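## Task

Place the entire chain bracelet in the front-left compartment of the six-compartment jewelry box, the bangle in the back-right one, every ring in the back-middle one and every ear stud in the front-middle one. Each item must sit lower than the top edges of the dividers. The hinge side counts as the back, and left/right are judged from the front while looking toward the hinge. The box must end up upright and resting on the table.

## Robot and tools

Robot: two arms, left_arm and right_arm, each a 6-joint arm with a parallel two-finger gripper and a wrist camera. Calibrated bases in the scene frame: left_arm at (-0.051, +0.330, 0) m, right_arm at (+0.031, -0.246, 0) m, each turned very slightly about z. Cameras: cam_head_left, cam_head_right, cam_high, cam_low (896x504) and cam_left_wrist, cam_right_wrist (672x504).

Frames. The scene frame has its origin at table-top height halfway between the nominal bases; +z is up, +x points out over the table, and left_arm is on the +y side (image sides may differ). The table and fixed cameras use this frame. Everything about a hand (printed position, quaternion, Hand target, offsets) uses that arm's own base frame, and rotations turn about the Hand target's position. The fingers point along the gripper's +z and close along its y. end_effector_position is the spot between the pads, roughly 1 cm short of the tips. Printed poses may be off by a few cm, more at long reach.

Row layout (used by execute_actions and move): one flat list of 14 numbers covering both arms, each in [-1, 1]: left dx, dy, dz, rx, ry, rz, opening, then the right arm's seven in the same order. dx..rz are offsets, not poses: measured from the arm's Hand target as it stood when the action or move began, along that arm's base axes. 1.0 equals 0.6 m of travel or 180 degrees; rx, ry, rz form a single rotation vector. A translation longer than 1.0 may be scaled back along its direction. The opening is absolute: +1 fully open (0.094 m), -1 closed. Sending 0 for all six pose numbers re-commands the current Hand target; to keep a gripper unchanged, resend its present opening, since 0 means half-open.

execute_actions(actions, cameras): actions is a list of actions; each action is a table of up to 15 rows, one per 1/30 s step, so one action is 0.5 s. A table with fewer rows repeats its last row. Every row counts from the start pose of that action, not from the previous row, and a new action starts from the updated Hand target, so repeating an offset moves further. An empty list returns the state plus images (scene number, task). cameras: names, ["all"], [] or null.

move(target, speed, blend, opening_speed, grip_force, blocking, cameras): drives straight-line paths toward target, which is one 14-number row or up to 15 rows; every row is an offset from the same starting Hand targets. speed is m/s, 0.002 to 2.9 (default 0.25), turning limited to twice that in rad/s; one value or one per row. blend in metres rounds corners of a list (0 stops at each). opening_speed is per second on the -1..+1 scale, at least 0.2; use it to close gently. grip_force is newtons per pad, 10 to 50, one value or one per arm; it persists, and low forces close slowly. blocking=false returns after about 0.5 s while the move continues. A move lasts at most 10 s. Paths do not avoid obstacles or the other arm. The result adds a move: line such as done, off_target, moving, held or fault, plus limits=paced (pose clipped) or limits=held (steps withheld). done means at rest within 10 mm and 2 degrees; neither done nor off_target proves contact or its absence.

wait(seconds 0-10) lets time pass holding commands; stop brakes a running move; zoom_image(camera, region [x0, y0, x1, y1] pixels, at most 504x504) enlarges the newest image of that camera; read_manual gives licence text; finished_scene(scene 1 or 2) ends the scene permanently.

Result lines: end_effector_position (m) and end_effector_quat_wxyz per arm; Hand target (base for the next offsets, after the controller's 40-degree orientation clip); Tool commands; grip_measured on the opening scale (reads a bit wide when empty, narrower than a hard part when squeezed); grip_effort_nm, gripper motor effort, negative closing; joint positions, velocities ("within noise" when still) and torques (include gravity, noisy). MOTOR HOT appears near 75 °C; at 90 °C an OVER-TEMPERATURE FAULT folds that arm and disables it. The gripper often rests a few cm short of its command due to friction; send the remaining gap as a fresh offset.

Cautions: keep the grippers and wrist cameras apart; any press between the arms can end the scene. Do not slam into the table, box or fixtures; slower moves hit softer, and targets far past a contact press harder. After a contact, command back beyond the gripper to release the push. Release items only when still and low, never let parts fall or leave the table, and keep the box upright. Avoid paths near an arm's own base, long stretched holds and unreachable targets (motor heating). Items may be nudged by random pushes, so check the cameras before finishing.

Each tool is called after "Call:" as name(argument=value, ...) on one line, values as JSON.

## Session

Scene 1 is done. On to scene 2.

Call:
execute_actions(actions=[])

Scene clock: 0.00 s.
left_arm: end_effector_position=(+0.3826, +0.0096, +0.1444) grip_measured=+1.000 grip_effort_nm=n/a end_effector_quat_wxyz=(+0.687, -0.071, +0.722, +0.048) | right_arm: end_effector_position=(+0.3748, -0.0253, +0.1387) grip_measured=+1.000 grip_effort_nm=n/a end_effector_quat_wxyz=(+0.676, +0.088, +0.730, -0.044)
Joint positions: left_arm=[-0.105 1.577 0.236 1.287 -0.272 -0.044 0.094] | right_arm=[0.034 1.533 0.209 1.239 0.219 0.074 0.094]
Joint velocities: within noise
Joint torques (N m): no reading
Heat: left arm: 32 °C; right arm: 30 °C.
Hand target: left_arm +0.3828, +0.0096, +0.1426; +0.683, -0.071, +0.725, +0.048 | right_arm +0.3759, -0.0253, +0.1413; +0.678, +0.089, +0.728, -0.044
Tool commands: left_gripper/opening=+1.0 right_gripper/opening=+1.0

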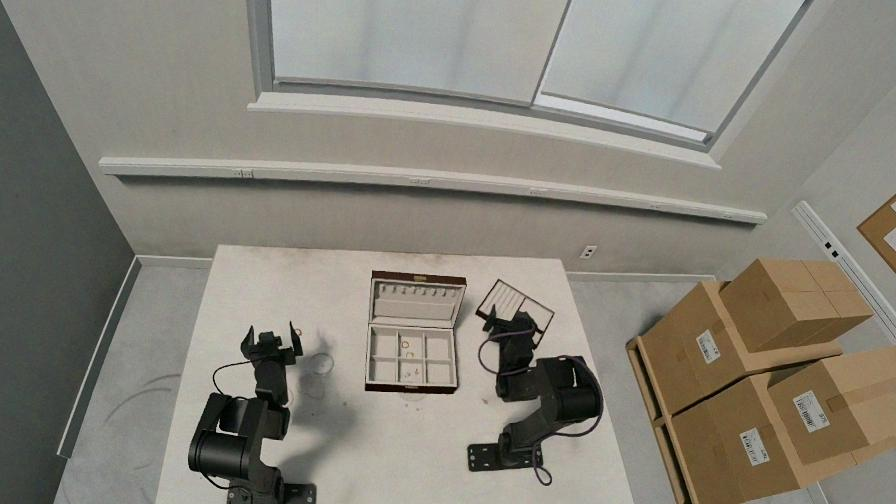

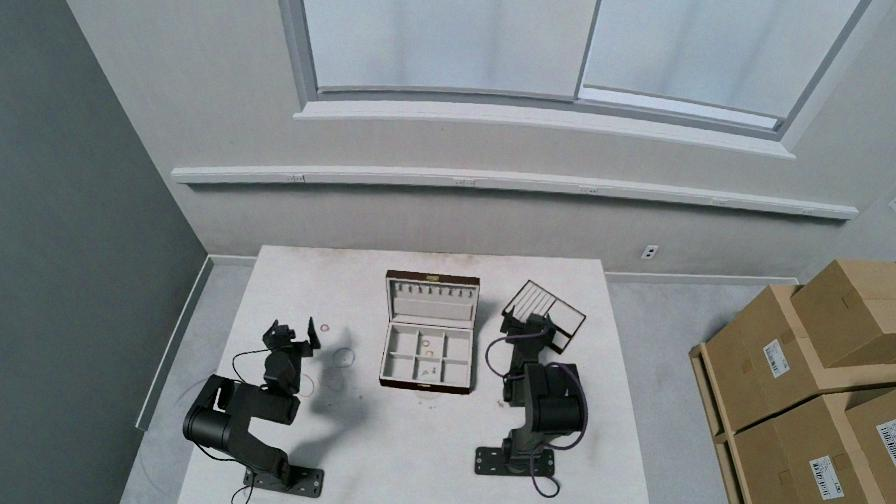

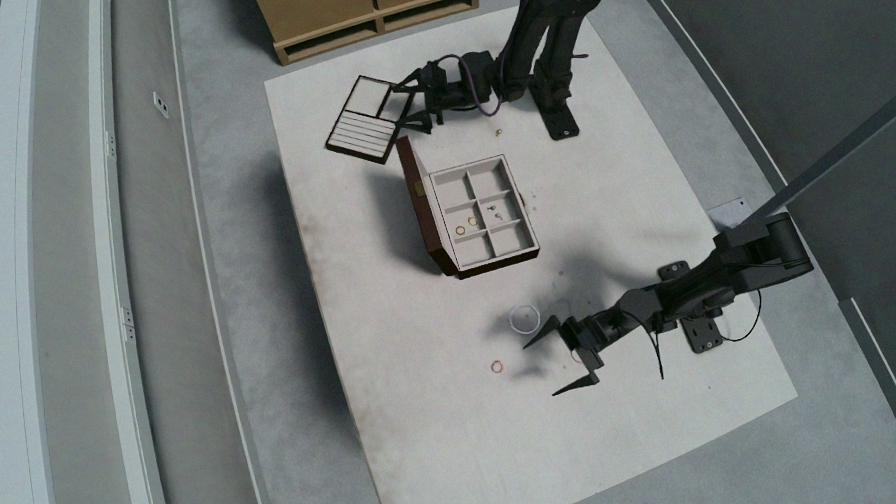

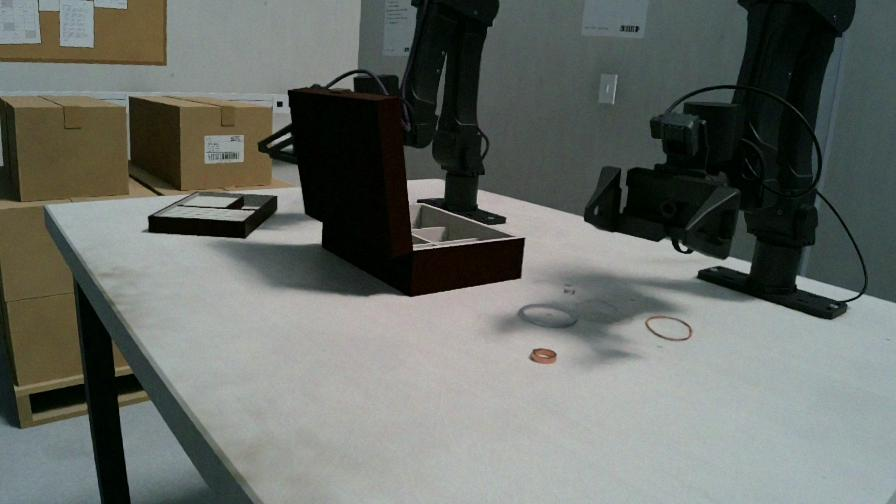

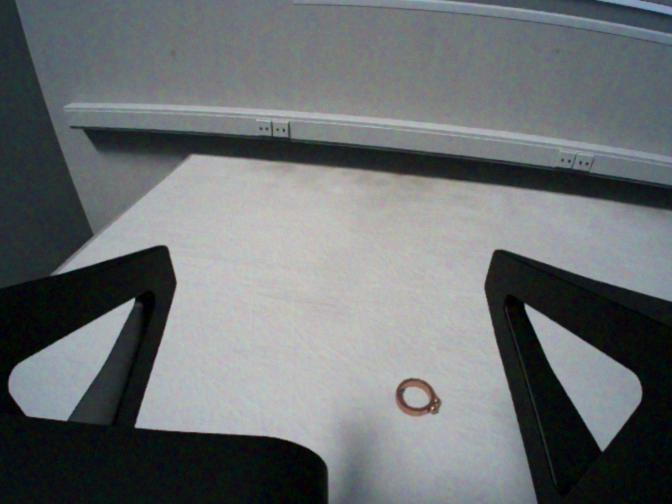

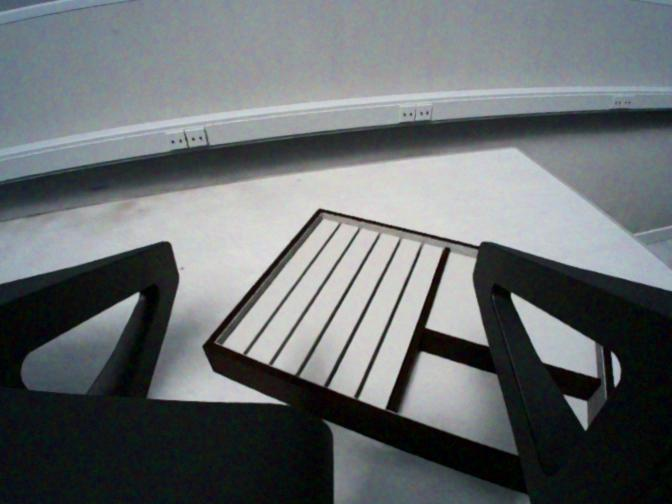

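Call:
zoom_image(camera="cam_high", region=[390, 120, 560, 290])

Call:
zoom_image(camera="cam_high", region=[460, 280, 640, 420])

Call:
zoom_image(camera="cam_low", region=[490, 240, 740, 400])

Call:
zoom_image(camera="cam_high", region=[300, 50, 620, 230])

Call:
zoom_image(camera="cam_head_right", region=[360, 260, 600, 420])

Call:
zoom_image(camera="cam_head_right", region=[220, 290, 380, 430])

Scaled by 2.965 from the camera's 896x504 image, which has a finer 1280x720 frame.

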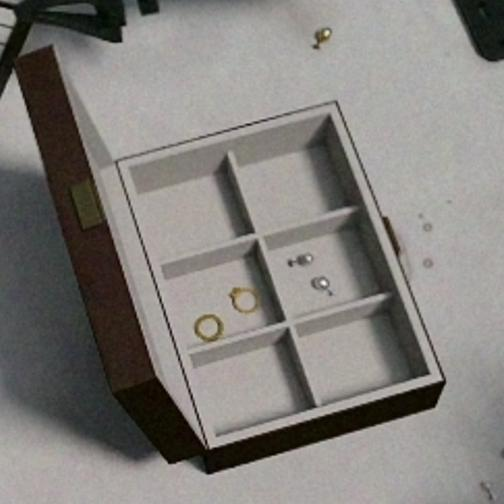

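Scaled by 2.800 from the camera's 896x504 image, which has a finer 1280x720 frame.

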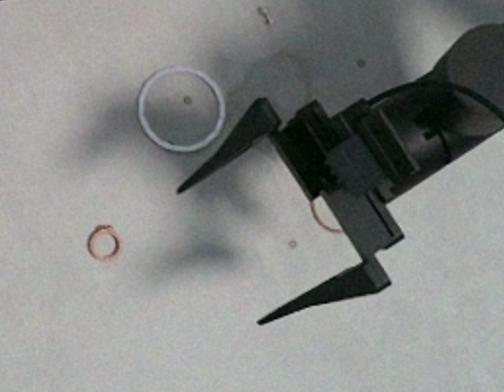

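Scaled by 2.016 from the camera's 896x504 image, which has a finer 1280x720 frame.

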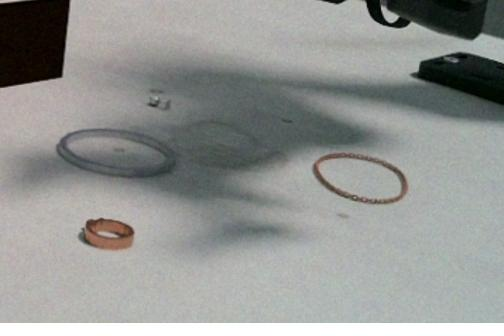

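Scaled by 1.575 from the camera's 896x504 image, which has a finer 1280x720 frame.

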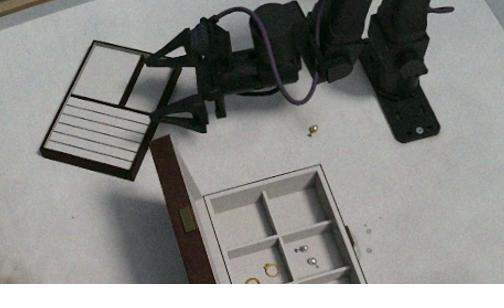

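Scaled by 2.100 from the camera's 896x504 image, which has a finer 1280x720 frame.

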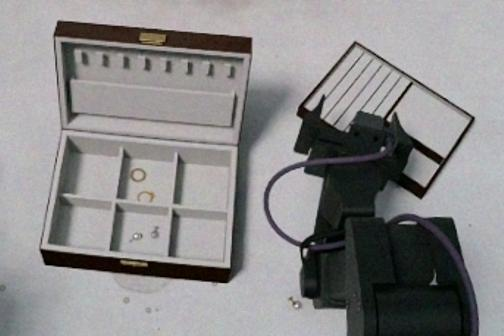

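Scaled by 3.150 from the camera's 896x504 image, which has a finer 1280x720 frame.

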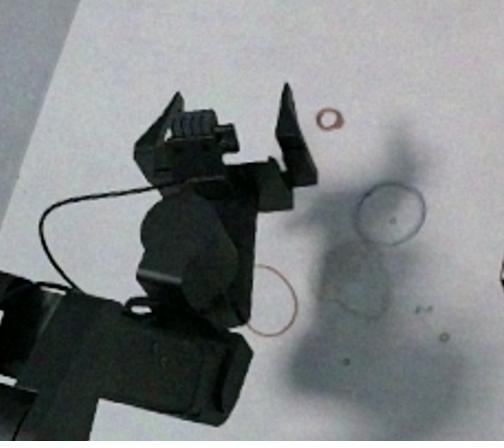

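Call:
move(target=[-0.1797,-0.036,0.079,-0.01554,0.36956,-0.06508,0.8, -0.2932,0.1422,0.0812,-0.03577,0.39488,0.14449,-0.3], speed=0.35, cameras=["cam_left_wrist", "cam_right_wrist", "cam_high"])

Scene clock: 112.10 s.
left_arm: end_effector_position=(+0.2734, -0.0116, +0.1874) grip_measured=+0.802 grip_effort_nm=-0.11 end_effector_quat_wxyz=(+0.178, +0.020, +0.984, +0.001) | right_arm: end_effector_position=(+0.1977, +0.0565, +0.1812) grip_measured=-0.298 grip_effort_nm=-0.12 end_effector_quat_wxyz=(+0.123, -0.141, +0.982, +0.015)
Joint positions: left_arm=[-0.055 1.261 1.229 -1.182 -0.014 -0.011 0.085] | right_arm=[0.276 1.106 1.145 -1.362 0.003 -0.009 0.033]
Joint torques (N m): left_arm=[0.68 -3.89 11.1 0.73 0.12 0.11] | right_arm=[0.72 -1.57 10.56 0.43 -0.1 0.05]
Heat: left arm: 34 °C; right arm: 34 °C.
Hand target: left_arm +0.2750, -0.0120, +0.1900; +0.174, +0.022, +0.984, -0.004 | right_arm +0.1999, +0.0600, +0.1901; +0.129, -0.144, +0.981, +0.019
Off the commanded pose: left_arm 0.003 m, 1 deg | right_arm 0.010 m, 1 deg.
move: done
Images, in order (width x height): cam_high 896x504, cam_left_wrist 672x504, cam_right_wrist 672x504.

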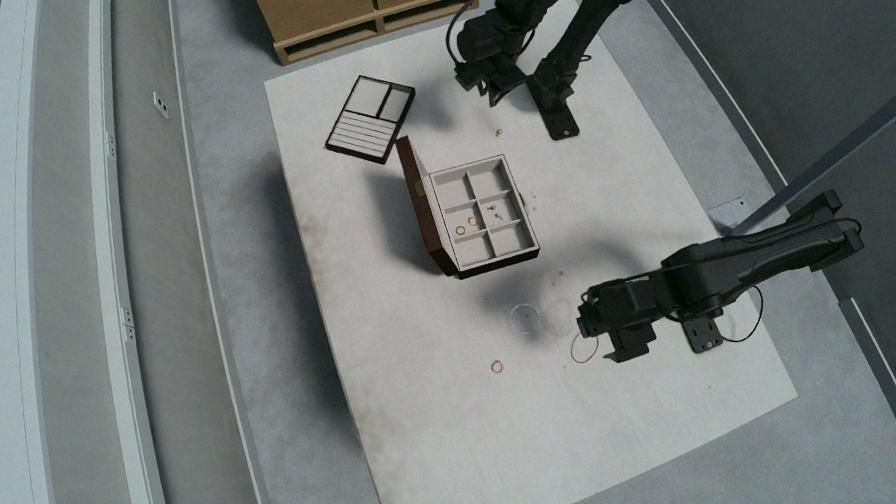

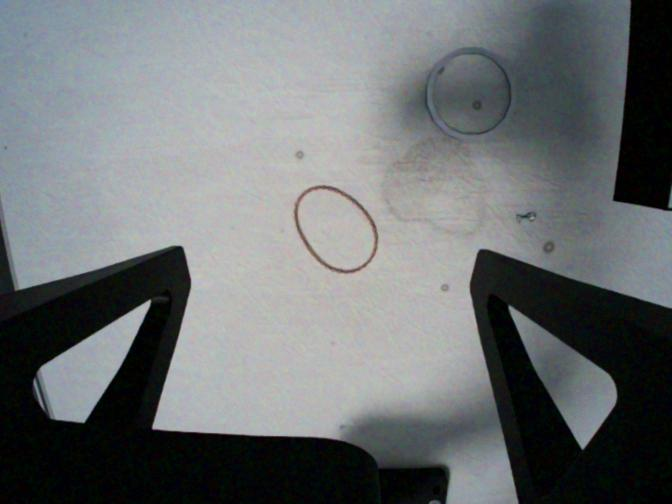

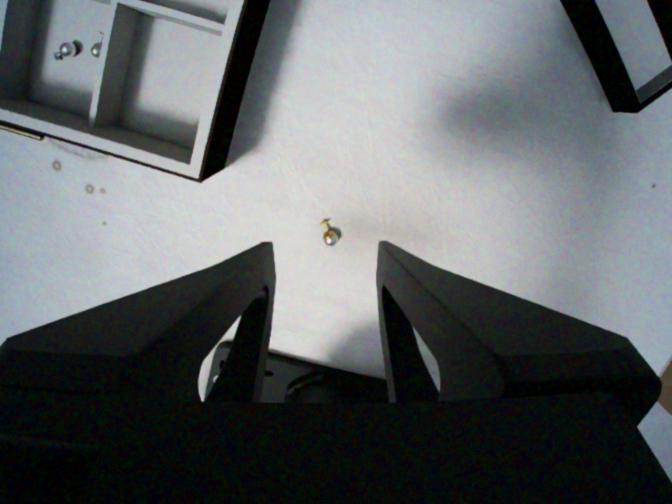

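Call:
move(target=[-0.0243,-0.0037,-0.1833,0.00412,0.09435,0,0.8, -0.0577,-0.016,-0.2333,-0.00789,0.02663,0,-0.3], speed=0.2, cameras=["cam_left_wrist", "cam_right_wrist"])

Scene clock: 148.67 s.
left_arm: end_effector_position=(+0.2612, -0.0111, +0.0857) grip_measured=+0.802 grip_effort_nm=-0.11 end_effector_quat_wxyz=(+0.034, +0.022, +0.999, +0.005) | right_arm: end_effector_position=(+0.1661, +0.0482, +0.0529) grip_measured=-0.298 grip_effort_nm=-0.12 end_effector_quat_wxyz=(+0.081, -0.143, +0.986, +0.010)
Joint positions: left_arm=[-0.055 1.483 1.06 -1.081 -0.013 -0.011 0.085] | right_arm=[0.279 1.03 0.611 -0.988 0.003 -0.009 0.033]
Joint torques (N m): left_arm=[-0.4 -5.61 7.54 0.39 0.11 -0.01] | right_arm=[0.76 -2.48 5.48 0.62 -0.08 0.08]
Heat: left arm: 37 °C; right arm: 34 °C.
Hand target: left_arm +0.2604, -0.0142, +0.0800; +0.027, +0.022, +0.999, +0.000 | right_arm +0.1653, +0.0504, +0.0501; +0.086, -0.145, +0.986, +0.013
Off the commanded pose: left_arm 0.006 m, 1 deg | right_arm 0.004 m, 1 deg.
move: done
Images, in order (width x height): cam_left_wrist 672x504, cam_right_wrist 672x504.

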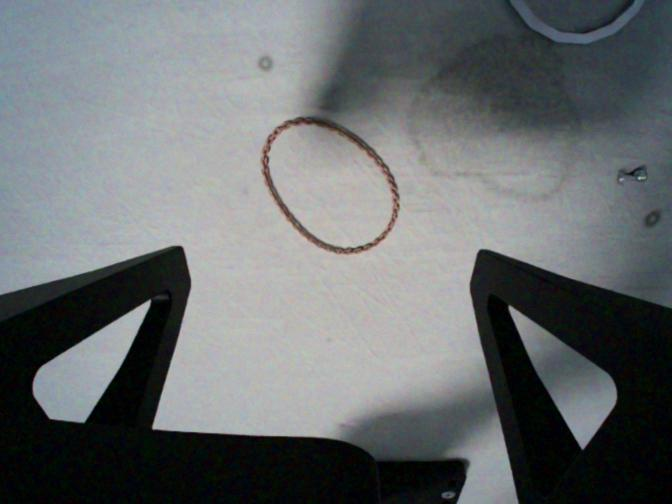

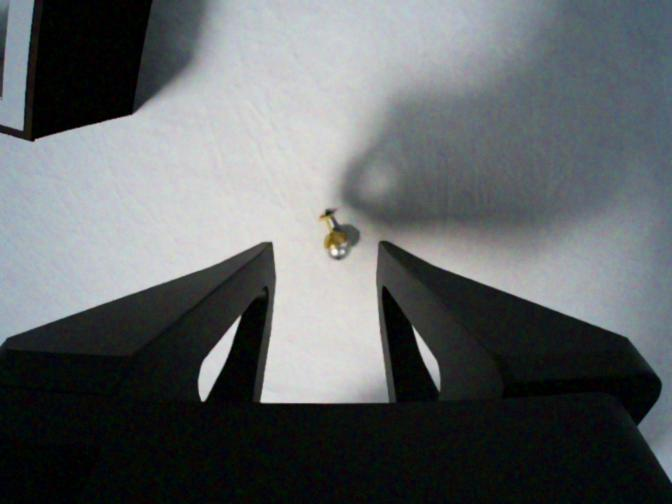

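Call:
execute_actions(actions=[])

Scene clock: 184.43 s.
left_arm: end_effector_position=(+0.2612, -0.0111, +0.0857) grip_measured=+0.802 grip_effort_nm=-0.10 end_effector_quat_wxyz=(+0.034, +0.022, +0.999, +0.005) | right_arm: end_effector_position=(+0.1662, +0.0482, +0.0529) grip_measured=-0.298 grip_effort_nm=-0.12 end_effector_quat_wxyz=(+0.081, -0.143, +0.986, +0.010)
Joint positions: left_arm=[-0.055 1.483 1.06 -1.081 -0.013 -0.011 0.085] | right_arm=[0.279 1.03 0.611 -0.988 0.003 -0.009 0.033]
Joint velocities: within noise
Joint torques (N m): left_arm=[-0.38 -5.63 7.61 0.42 0.09 -0.02] | right_arm=[0.77 -2.5 5.49 0.61 -0.08 0.08]
Heat: left arm: 34 °C; right arm: 31 °C.
Hand target: left_arm +0.2604, -0.0142, +0.0800; +0.027, +0.022, +0.999, +0.000 | right_arm +0.1653, +0.0504, +0.0501; +0.086, -0.145, +0.986, +0.013
Tool commands: left_gripper/opening=+0.8 right_gripper/opening=-0.3
Off the commanded pose: left_arm 0.006 m, 1 deg | right_arm 0.004 m, 1 deg.

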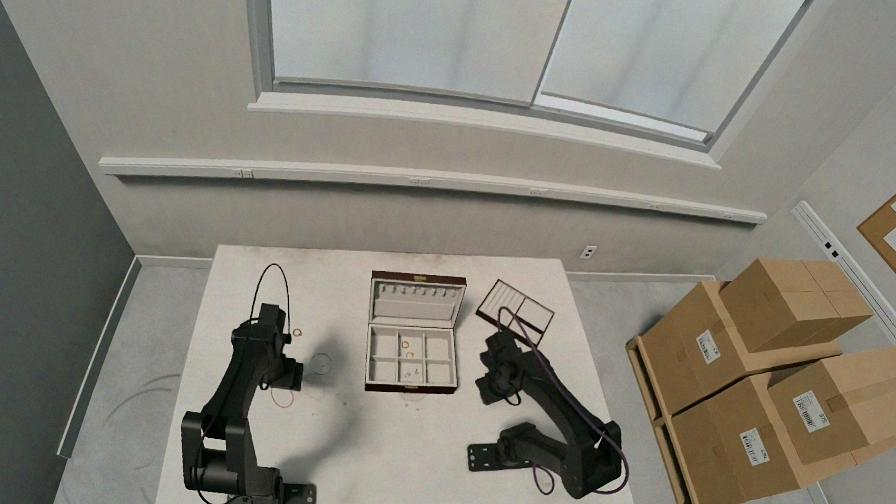

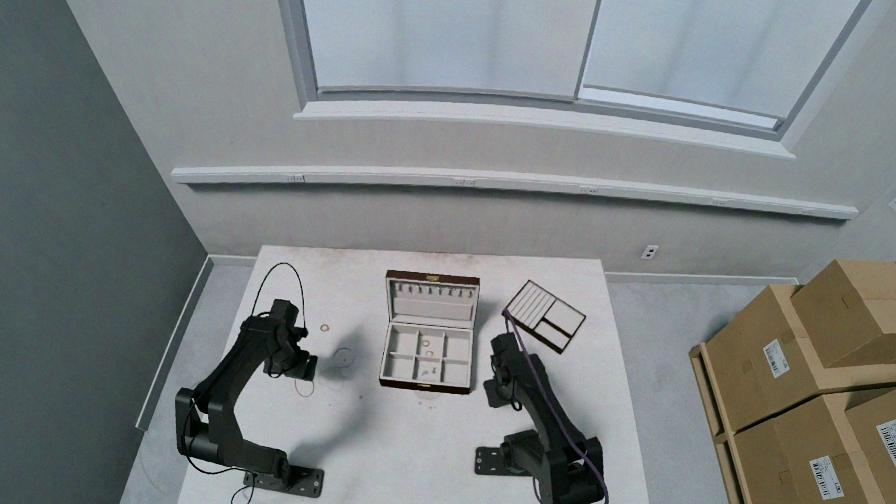

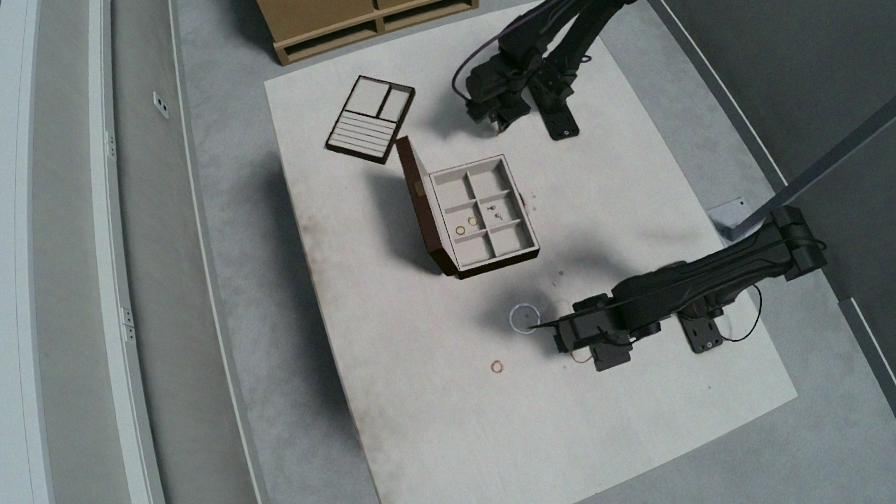

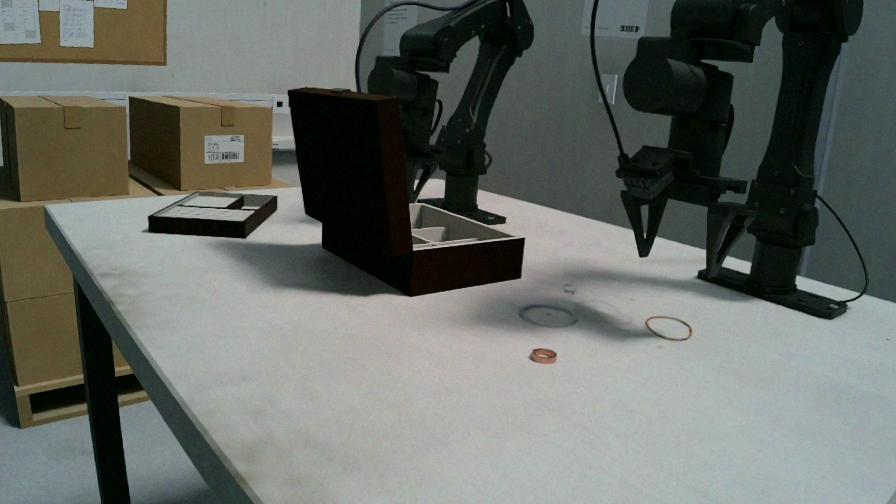

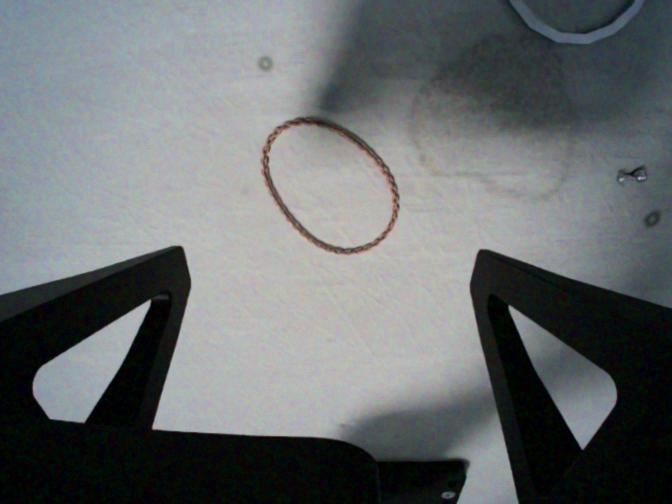

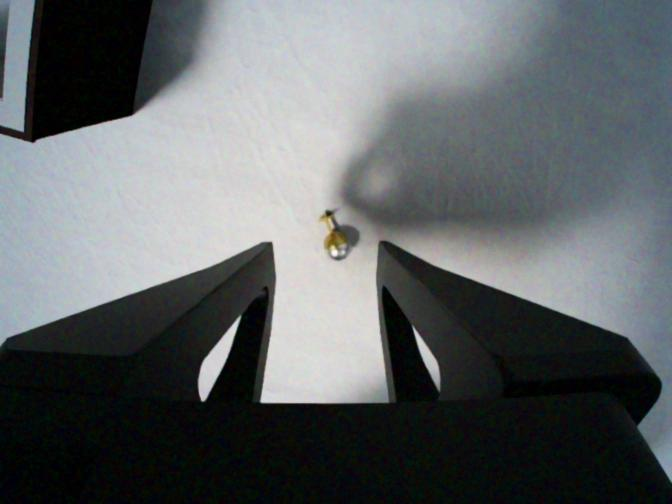

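Call:
move(target=[0, 0, -0.075, 0, 0, 0, 0.8, -0.0128, -0.009, -0.0435, 0, 0, 0, -0.3], speed=0.1, cameras=["cam_left_wrist", "cam_right_wrist"])

Scene clock: 235.13 s.
left_arm: end_effector_position=(+0.2629, -0.0112, +0.0421) grip_measured=+0.802 grip_effort_nm=-0.10 end_effector_quat_wxyz=(+0.036, +0.022, +0.999, +0.005) | right_arm: end_effector_position=(+0.1573, +0.0453, +0.0259) grip_measured=-0.298 grip_effort_nm=-0.11 end_effector_quat_wxyz=(+0.078, -0.146, +0.986, +0.010)
Joint positions: left_arm=[-0.055 1.533 0.926 -0.892 -0.013 -0.011 0.085] | right_arm=[0.275 1.023 0.499 -0.89 0.001 -0.018 0.033]
Joint torques (N m): left_arm=[-0.43 -5.44 7.04 0.41 0.12 -0.02] | right_arm=[-0.66 -2.93 5.3 0.59 -0.09 -0.02]
Heat: left arm: 34 °C; right arm: 30 °C.
Hand target: left_arm +0.2604, -0.0142, +0.0350; +0.027, +0.022, +0.999, +0.000 | right_arm +0.1576, +0.0450, +0.0240; +0.086, -0.145, +0.986, +0.013
Off the commanded pose: left_arm 0.008 m, 1 deg | right_arm 0.002 m, 1 deg.
move: done
Images, in order (width x height): cam_left_wrist 672x504, cam_right_wrist 672x504.

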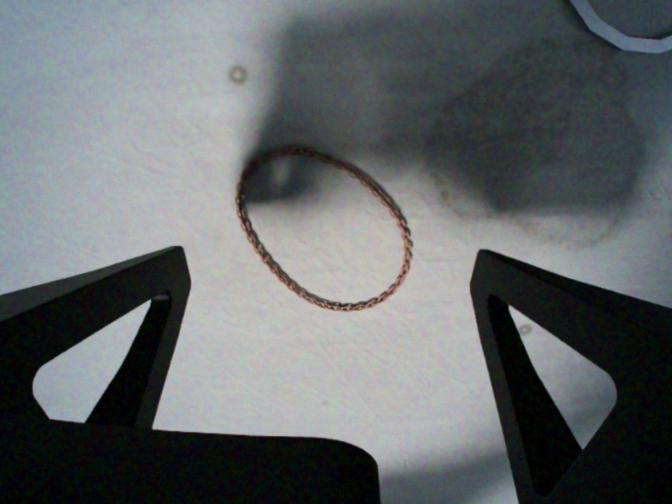

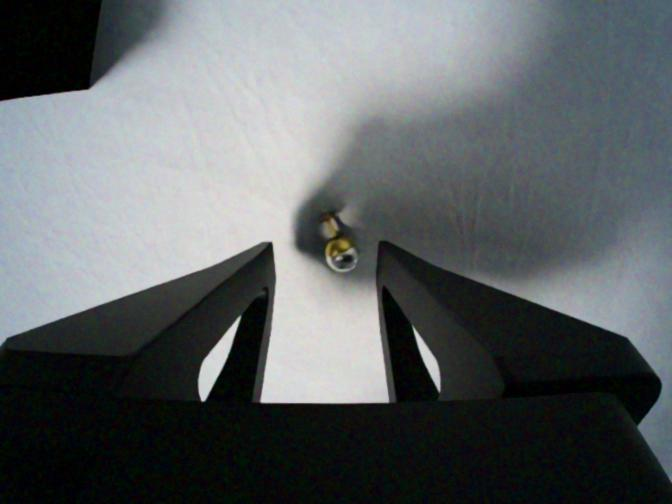

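Call:
move(target=[0, 0, -0.0483, 0, 0, 0, 0.8, 0.0019, -0.0064, -0.0267, 0, 0, 0, -0.3], speed=0.06, cameras=["cam_left_wrist", "cam_right_wrist"])

Scene clock: 253.27 s.
left_arm: end_effector_position=(+0.2652, -0.0120, +0.0148) grip_measured=+0.802 grip_effort_nm=-0.10 end_effector_quat_wxyz=(+0.039, +0.022, +0.999, +0.003) | right_arm: end_effector_position=(+0.1610, +0.0422, +0.0135) grip_measured=-0.298 grip_effort_nm=-0.12 end_effector_quat_wxyz=(+0.090, -0.145, +0.985, +0.011)
Joint positions: left_arm=[-0.055 1.582 0.855 -0.765 -0.009 -0.011 0.085] | right_arm=[0.245 1.029 0.446 -0.807 -0.005 -0.047 0.033]
Joint torques (N m): left_arm=[-0.34 -5.31 6.37 0.43 0.09 0] | right_arm=[-0.75 -0.87 5.2 0.65 -0.11 -0.04]
Heat: left arm: 34 °C; right arm: 30 °C.
Hand target: left_arm +0.2604, -0.0142, +0.0060; +0.027, +0.022, +0.999, +0.000 | right_arm +0.1589, +0.0412, +0.0080; +0.086, -0.145, +0.986, +0.013
Off the commanded pose: left_arm 0.010 m, 2 deg | right_arm 0.006 m, 0 deg.
move: done
Images, in order (width x height): cam_left_wrist 672x504, cam_right_wrist 672x504.

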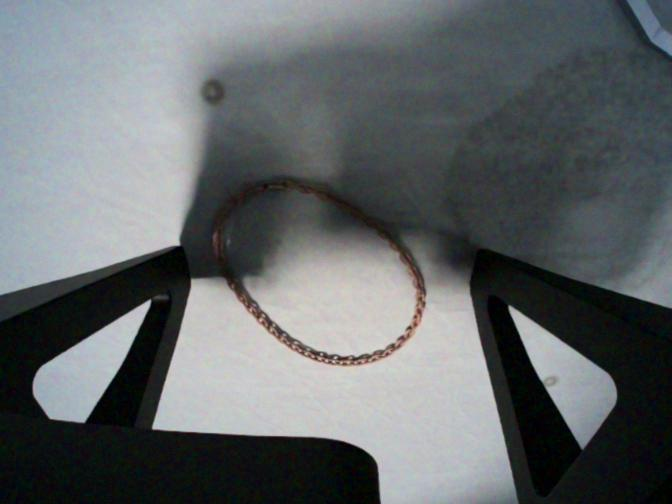

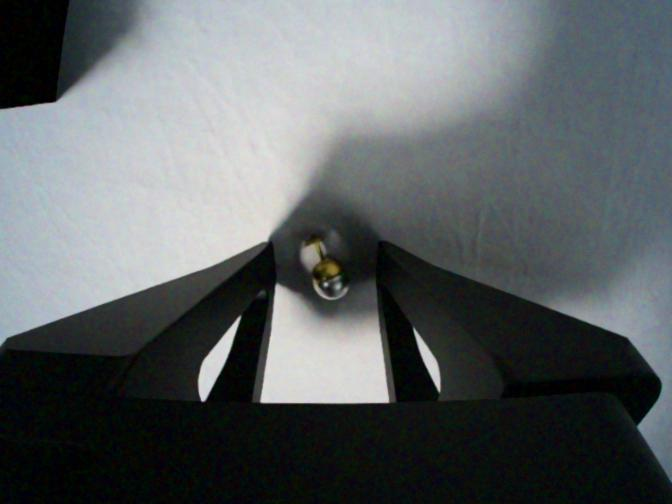

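Call:
move(target=[0, 0, 0, 0, 0, 0, -0.97, 0, 0, 0, 0, 0, 0, -0.97], speed=0.05, grip_force=[20, 15], cameras=["cam_left_wrist", "cam_right_wrist"])

Scene clock: 278.33 s.
left_arm: end_effector_position=(+0.2654, -0.0120, +0.0148) grip_measured=-0.406 grip_effort_nm=-0.10 end_effector_quat_wxyz=(+0.040, +0.022, +0.999, +0.003) | right_arm: end_effector_position=(+0.1610, +0.0422, +0.0135) grip_measured=-0.742 grip_effort_nm=-0.40 end_effector_quat_wxyz=(+0.090, -0.146, +0.985, +0.011)
Joint positions: left_arm=[-0.055 1.582 0.855 -0.764 -0.009 -0.011 0.028] | right_arm=[0.245 1.029 0.446 -0.807 -0.005 -0.048 0.012]
Joint velocities: left_arm=[0.007 0.002 -0.012 -0.095 -0.066 -0.051 -0.012] | right_arm=[within noise]
Joint torques (N m): left_arm=[-0.32 -5.35 6.42 0.43 0.09 -0.03] | right_arm=[-0.73 -0.77 5.2 0.65 -0.09 -0.04]
Heat: left arm: 32 °C; right arm: 29 °C.
Hand target: left_arm +0.2604, -0.0142, +0.0060; +0.027, +0.022, +0.999, +0.000 | right_arm +0.1589, +0.0412, +0.0080; +0.086, -0.145, +0.986, +0.013
Off the commanded pose: left_arm 0.010 m, 2 deg | right_arm 0.006 m, 0 deg.
grip_force (N): 20, 15
move: moving (left_arm; no rest 5 s after the path's end)
Images, in order (width x height): cam_left_wrist 672x504, cam_right_wrist 672x504.

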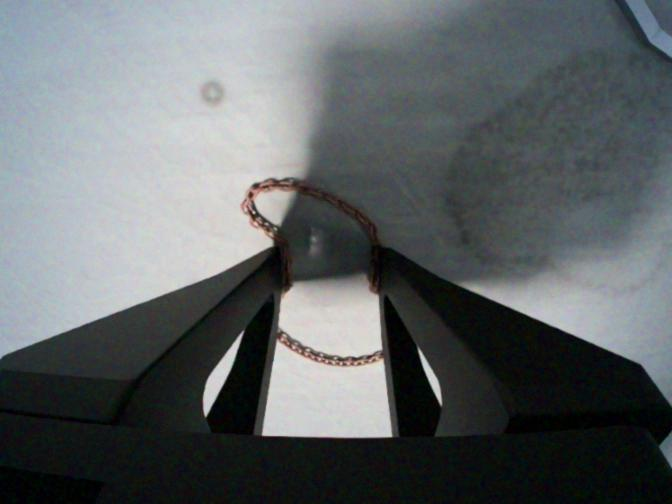

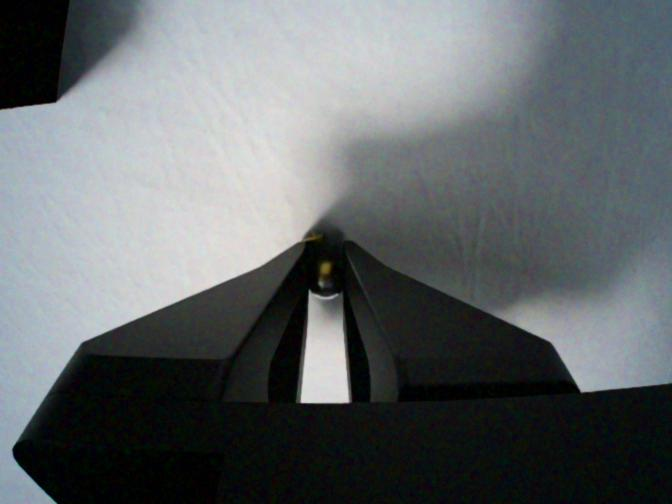

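Call:
wait(seconds=1.5, cameras=["cam_left_wrist", "cam_right_wrist"])

Scene clock: 283.77 s.
left_arm: end_effector_position=(+0.2666, -0.0121, +0.0156) grip_measured=-0.967 grip_effort_nm=-0.15 end_effector_quat_wxyz=(+0.041, +0.022, +0.999, +0.003) | right_arm: end_effector_position=(+0.1610, +0.0422, +0.0135) grip_measured=-0.742 grip_effort_nm=-0.40 end_effector_quat_wxyz=(+0.090, -0.146, +0.985, +0.011)
Joint positions: left_arm=[-0.055 1.582 0.859 -0.764 -0.009 -0.011 0.002] | right_arm=[0.245 1.029 0.446 -0.807 -0.005 -0.048 0.012]
Joint torques (N m): left_arm=[-0.34 -5.46 6.15 0.44 0.06 -0.03] | right_arm=[-0.76 -0.83 5.19 0.65 -0.09 -0.04]
Heat: left arm: 32 °C; right arm: 29 °C.
Hand target: left_arm +0.2604, -0.0142, +0.0060; +0.027, +0.022, +0.999, +0.000 | right_arm +0.1589, +0.0412, +0.0080; +0.086, -0.145, +0.986, +0.013
Tool commands: left_gripper/opening=-0.97 right_gripper/opening=-0.97
Off the commanded pose: left_arm 0.012 m, 2 deg | right_arm 0.006 m, 0 deg.
grip_force (N): 20, 15
wait: 1.50 s; at rest from the start
Images, in order (width x height): cam_left_wrist 672x504, cam_right_wrist 672x504.

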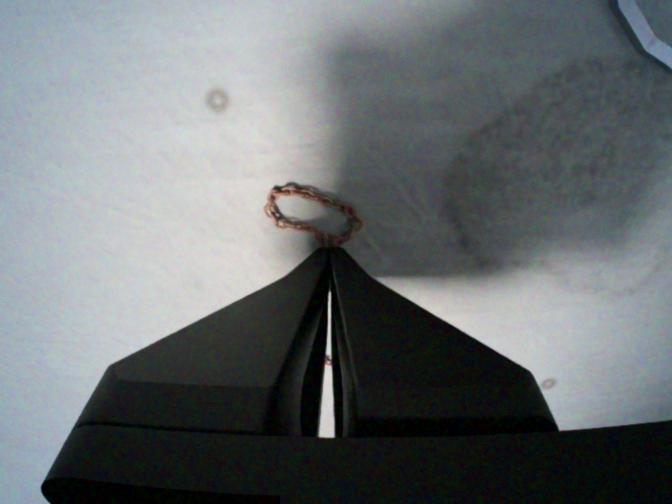

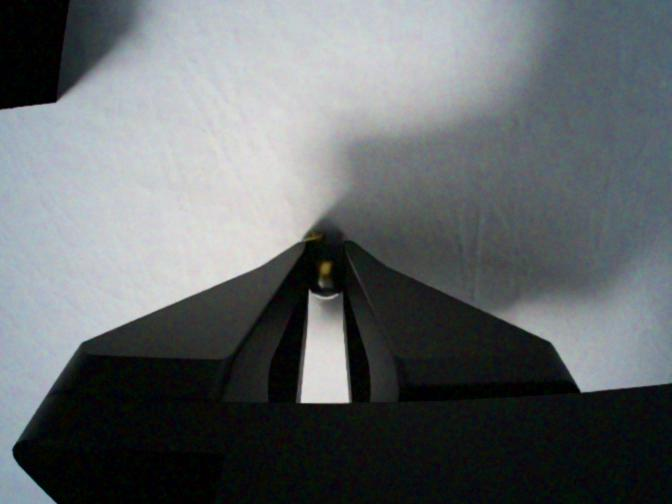

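Call:
move(target=[0, 0, 0.15, 0, 0, 0, -0.97, 0, 0, 0.203, 0, 0, 0, -0.97], speed=0.15, cameras=["cam_left_wrist", "cam_right_wrist", "cam_low"])

Scene clock: 294.00 s.
left_arm: end_effector_position=(+0.2571, -0.0116, +0.0860) grip_measured=-0.968 grip_effort_nm=-0.11 end_effector_quat_wxyz=(+0.012, +0.022, +1.000, +0.004) | right_arm: end_effector_position=(+0.1559, +0.0409, +0.1202) grip_measured=-0.743 grip_effort_nm=-0.40 end_effector_quat_wxyz=(+0.075, -0.146, +0.986, +0.010)
Joint positions: left_arm=[-0.055 1.509 1.087 -1.125 -0.009 -0.011 0.002] | right_arm=[0.245 0.981 0.86 -1.299 -0.005 -0.048 0.012]
Joint torques (N m): left_arm=[-0.35 -9.1 10.09 0.11 0.08 -0.02] | right_arm=[-0.76 -1.8 10.06 0.27 -0.09 -0.04]
Heat: left arm: 33 °C; right arm: 30 °C.
Hand target: left_arm +0.2604, -0.0141, +0.0960; +0.027, +0.022, +0.999, +0.000 | right_arm +0.1589, +0.0411, +0.1298; +0.086, -0.145, +0.986, +0.013
Off the commanded pose: left_arm 0.011 m, 2 deg | right_arm 0.010 m, 1 deg.
grip_force (N): 20, 15
move: off_target (left_arm)
Images, in order (width x height): cam_low 896x504, cam_left_wrist 672x504, cam_right_wrist 672x504.

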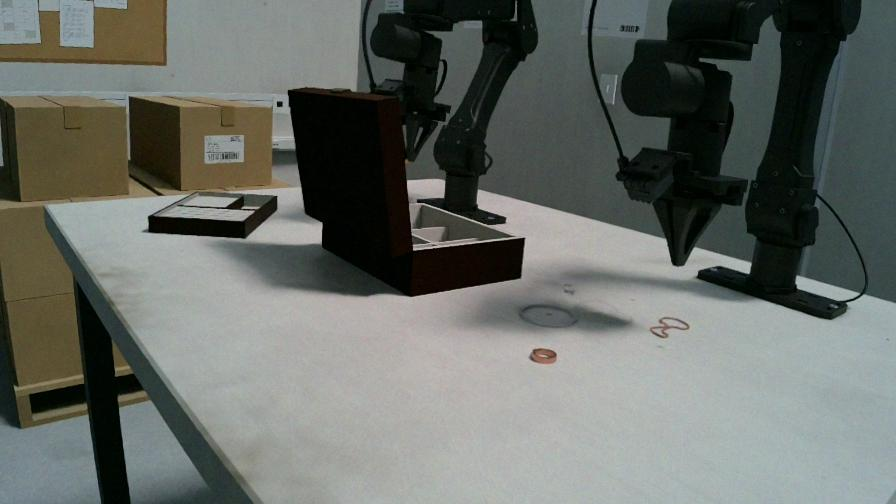

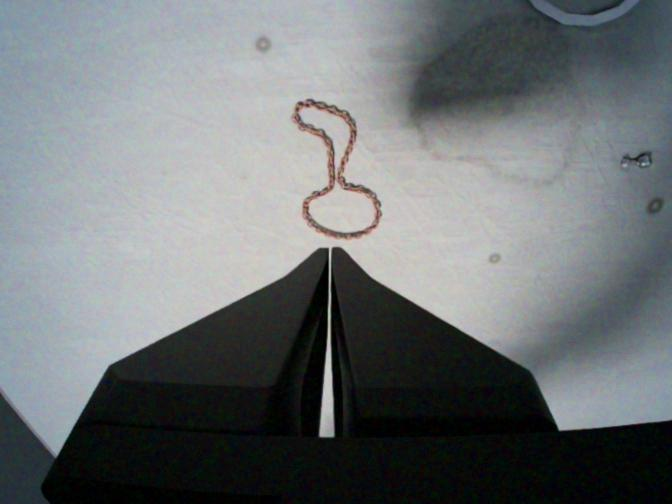

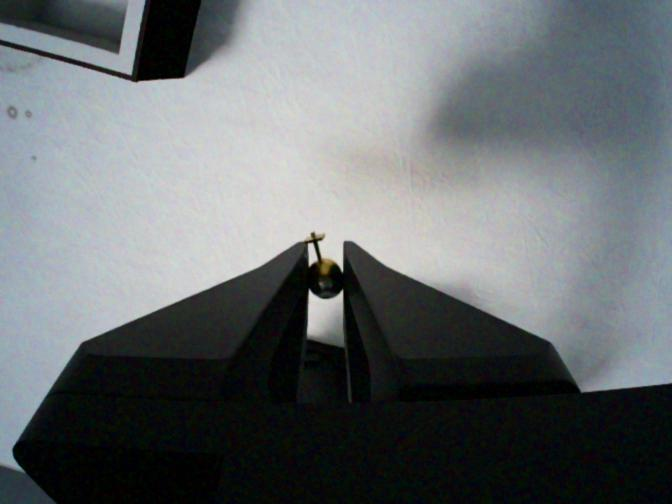

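Call:
move(target=[-0.0137, -0.0043, -0.118, 0, 0, 0, -0.3, 0.0952, 0.3032, 0.0167, 0, 0, 0.161, -0.97], speed=[0.25], cameras=["cam_left_wrist", "cam_right_wrist"])

Scene clock: 321.50 s.
left_arm: end_effector_position=(+0.2556, -0.0141, +0.0327) grip_measured=-0.302 grip_effort_nm=0.14 end_effector_quat_wxyz=(+0.037, +0.022, +0.999, +0.003) | right_arm: end_effector_position=(+0.2093, +0.2141, +0.1333) grip_measured=-0.743 grip_effort_nm=-0.40 end_effector_quat_wxyz=(+0.068, -0.382, +0.921, +0.029)
Joint positions: left_arm=[-0.065 1.517 0.871 -0.851 -0.009 -0.021 0.033] | right_arm=[0.793 1.534 1.289 -1.177 0 0.008 0.012]
Joint torques (N m): left_arm=[-0.51 -5.2 6.89 0.42 0.08 -0.04] | right_arm=[0.47 -5.14 10.71 0.46 -0.04 -0.04]
Heat: left arm: 33 °C; right arm: 33 °C.
Hand target: left_arm +0.2522, -0.0168, +0.0253; +0.027, +0.022, +0.999, +0.000 | right_arm +0.2159, +0.2231, +0.1398; +0.080, -0.387, +0.918, +0.034
Off the commanded pose: left_arm 0.009 m, 1 deg | right_arm 0.013 m, 2 deg.
grip_force (N): 20, 15
move: off_target (right_arm)
Images, in order (width x height): cam_left_wrist 672x504, cam_right_wrist 672x504.

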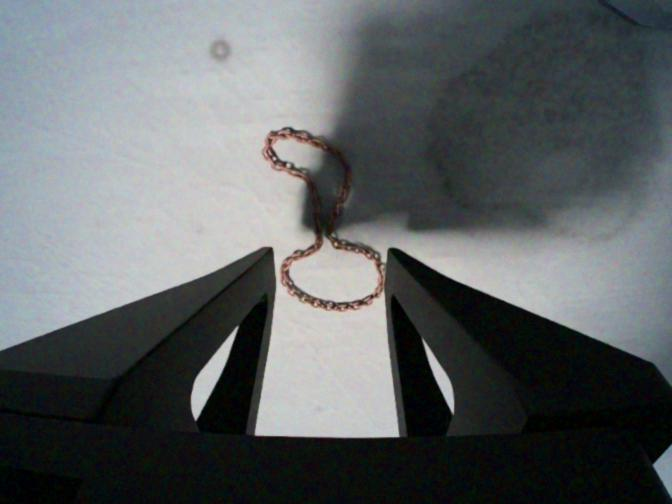

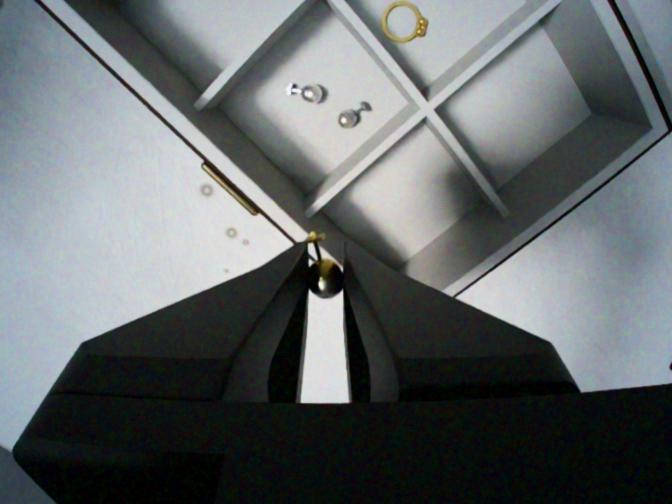

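Call:
move(target=[0.0043, 0.005, -0.0555, 0, 0, 0, -0.3, 0.0167, 0.03, -0.0833, 0, 0, 0, -0.97], speed=0.08, cameras=["cam_left_wrist", "cam_right_wrist"])

Scene clock: 374.20 s.
left_arm: end_effector_position=(+0.2538, -0.0141, +0.0131) grip_measured=-0.302 grip_effort_nm=0.14 end_effector_quat_wxyz=(+0.031, +0.024, +0.999, +0.003) | right_arm: end_effector_position=(+0.2280, +0.2399, +0.0992) grip_measured=-0.743 grip_effort_nm=-0.40 end_effector_quat_wxyz=(+0.087, -0.386, +0.917, +0.038)
Joint positions: left_arm=[-0.065 1.559 0.826 -0.777 -0.008 -0.018 0.033] | right_arm=[0.808 1.625 1.238 -0.994 0 0.011 0.012]
Joint torques (N m): left_arm=[0.65 -2.91 3.93 1.14 0.08 0.07] | right_arm=[0.7 -5.97 5.68 0.65 0.01 0.09]
Heat: left arm: 32 °C; right arm: 33 °C.
Hand target: left_arm +0.2546, -0.0138, -0.0081; +0.026, +0.022, +0.999, +0.000 | right_arm +0.2259, +0.2411, +0.0898; +0.080, -0.387, +0.918, +0.034
Off the commanded pose: left_arm 0.021 m, 1 deg | right_arm 0.010 m, 1 deg.
grip_force (N): 20, 15
move: off_target (left_arm)
Images, in order (width x height): cam_left_wrist 672x504, cam_right_wrist 672x504.

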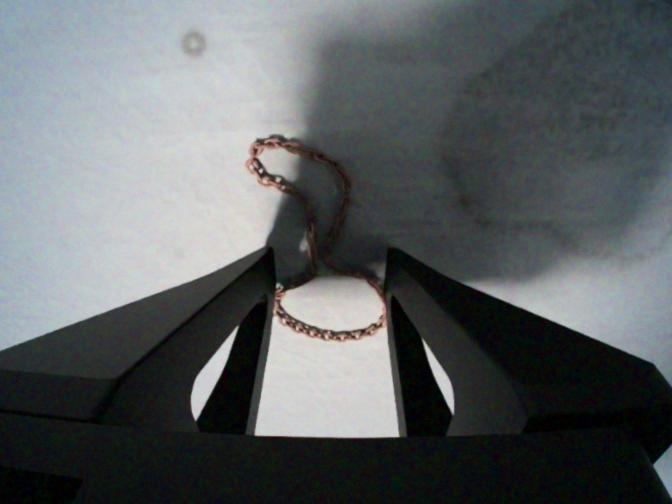

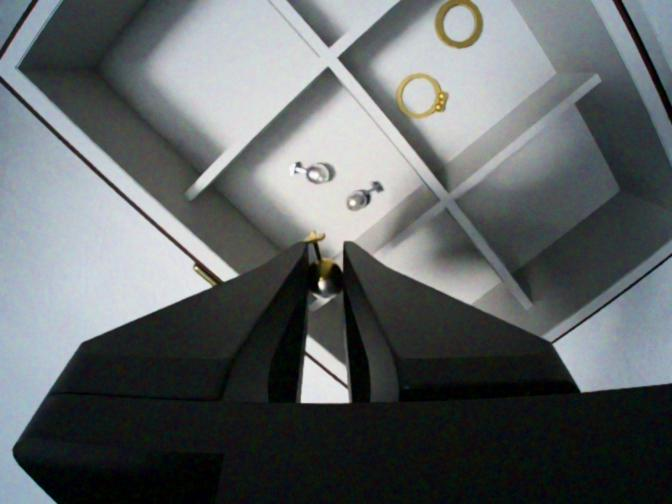

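Call:
move(target=[0, 0, 0, 0, 0, 0, -0.97, -0.0107, 0.0048, 0, -0.0222, 0.0523, -0.2531, -0.97], speed=0.2, cameras=["cam_left_wrist", "cam_right_wrist"])

Scene clock: 425.37 s.
left_arm: end_effector_position=(+0.2613, -0.0173, +0.0134) grip_measured=-0.897 grip_effort_nm=-0.42 end_effector_quat_wxyz=(+0.046, +0.024, +0.999, -0.005) | right_arm: end_effector_position=(+0.2174, +0.2385, +0.0881) grip_measured=-0.743 grip_effort_nm=-0.40 end_effector_quat_wxyz=(+0.002, -0.001, +1.000, +0.002)
Joint positions: left_arm=[-0.065 1.56 0.825 -0.745 0.007 -0.018 0.005] | right_arm=[0.829 1.77 1.375 -1.17 0 0.826 0.012]
Joint torques (N m): left_arm=[0.53 -3.07 4.1 0.89 -0.05 0.07] | right_arm=[0.53 -6.54 10.18 -0.03 -0.04 0.1]
Heat: left arm: 31 °C; right arm: 30 °C.
Hand target: left_arm +0.2547, -0.0139, -0.0081; +0.027, +0.022, +0.999, +0.000 | right_arm +0.2195, +0.2439, +0.0898; +0.000, +0.000, +1.000, +0.000
Off the commanded pose: left_arm 0.023 m, 2 deg | right_arm 0.006 m, 0 deg.
grip_force (N): 20, 15
move: off_target (left_arm)
Images, in order (width x height): cam_left_wrist 672x504, cam_right_wrist 672x504.

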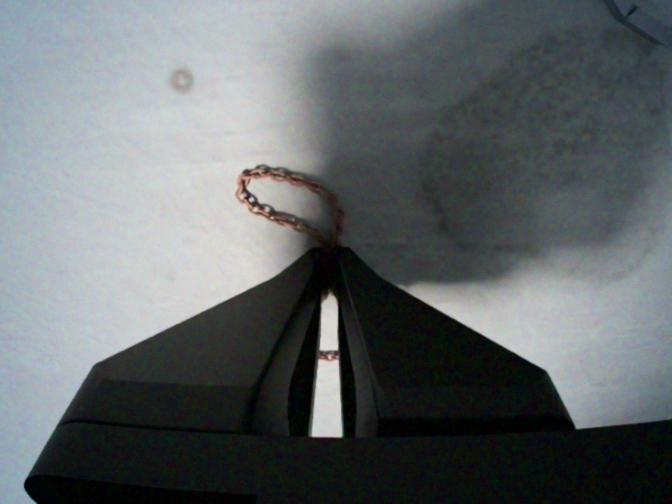

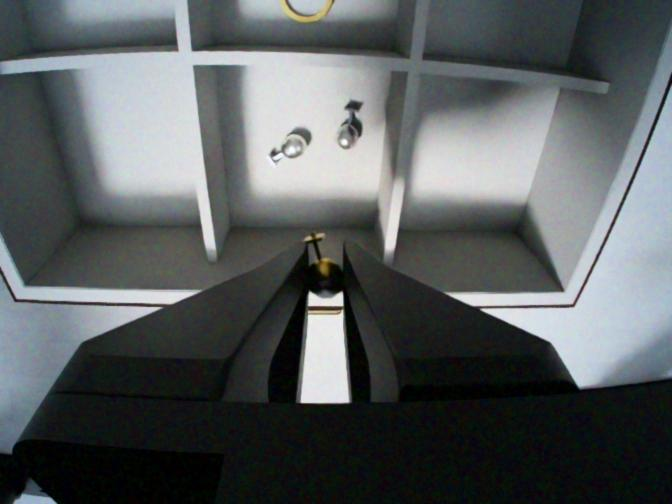

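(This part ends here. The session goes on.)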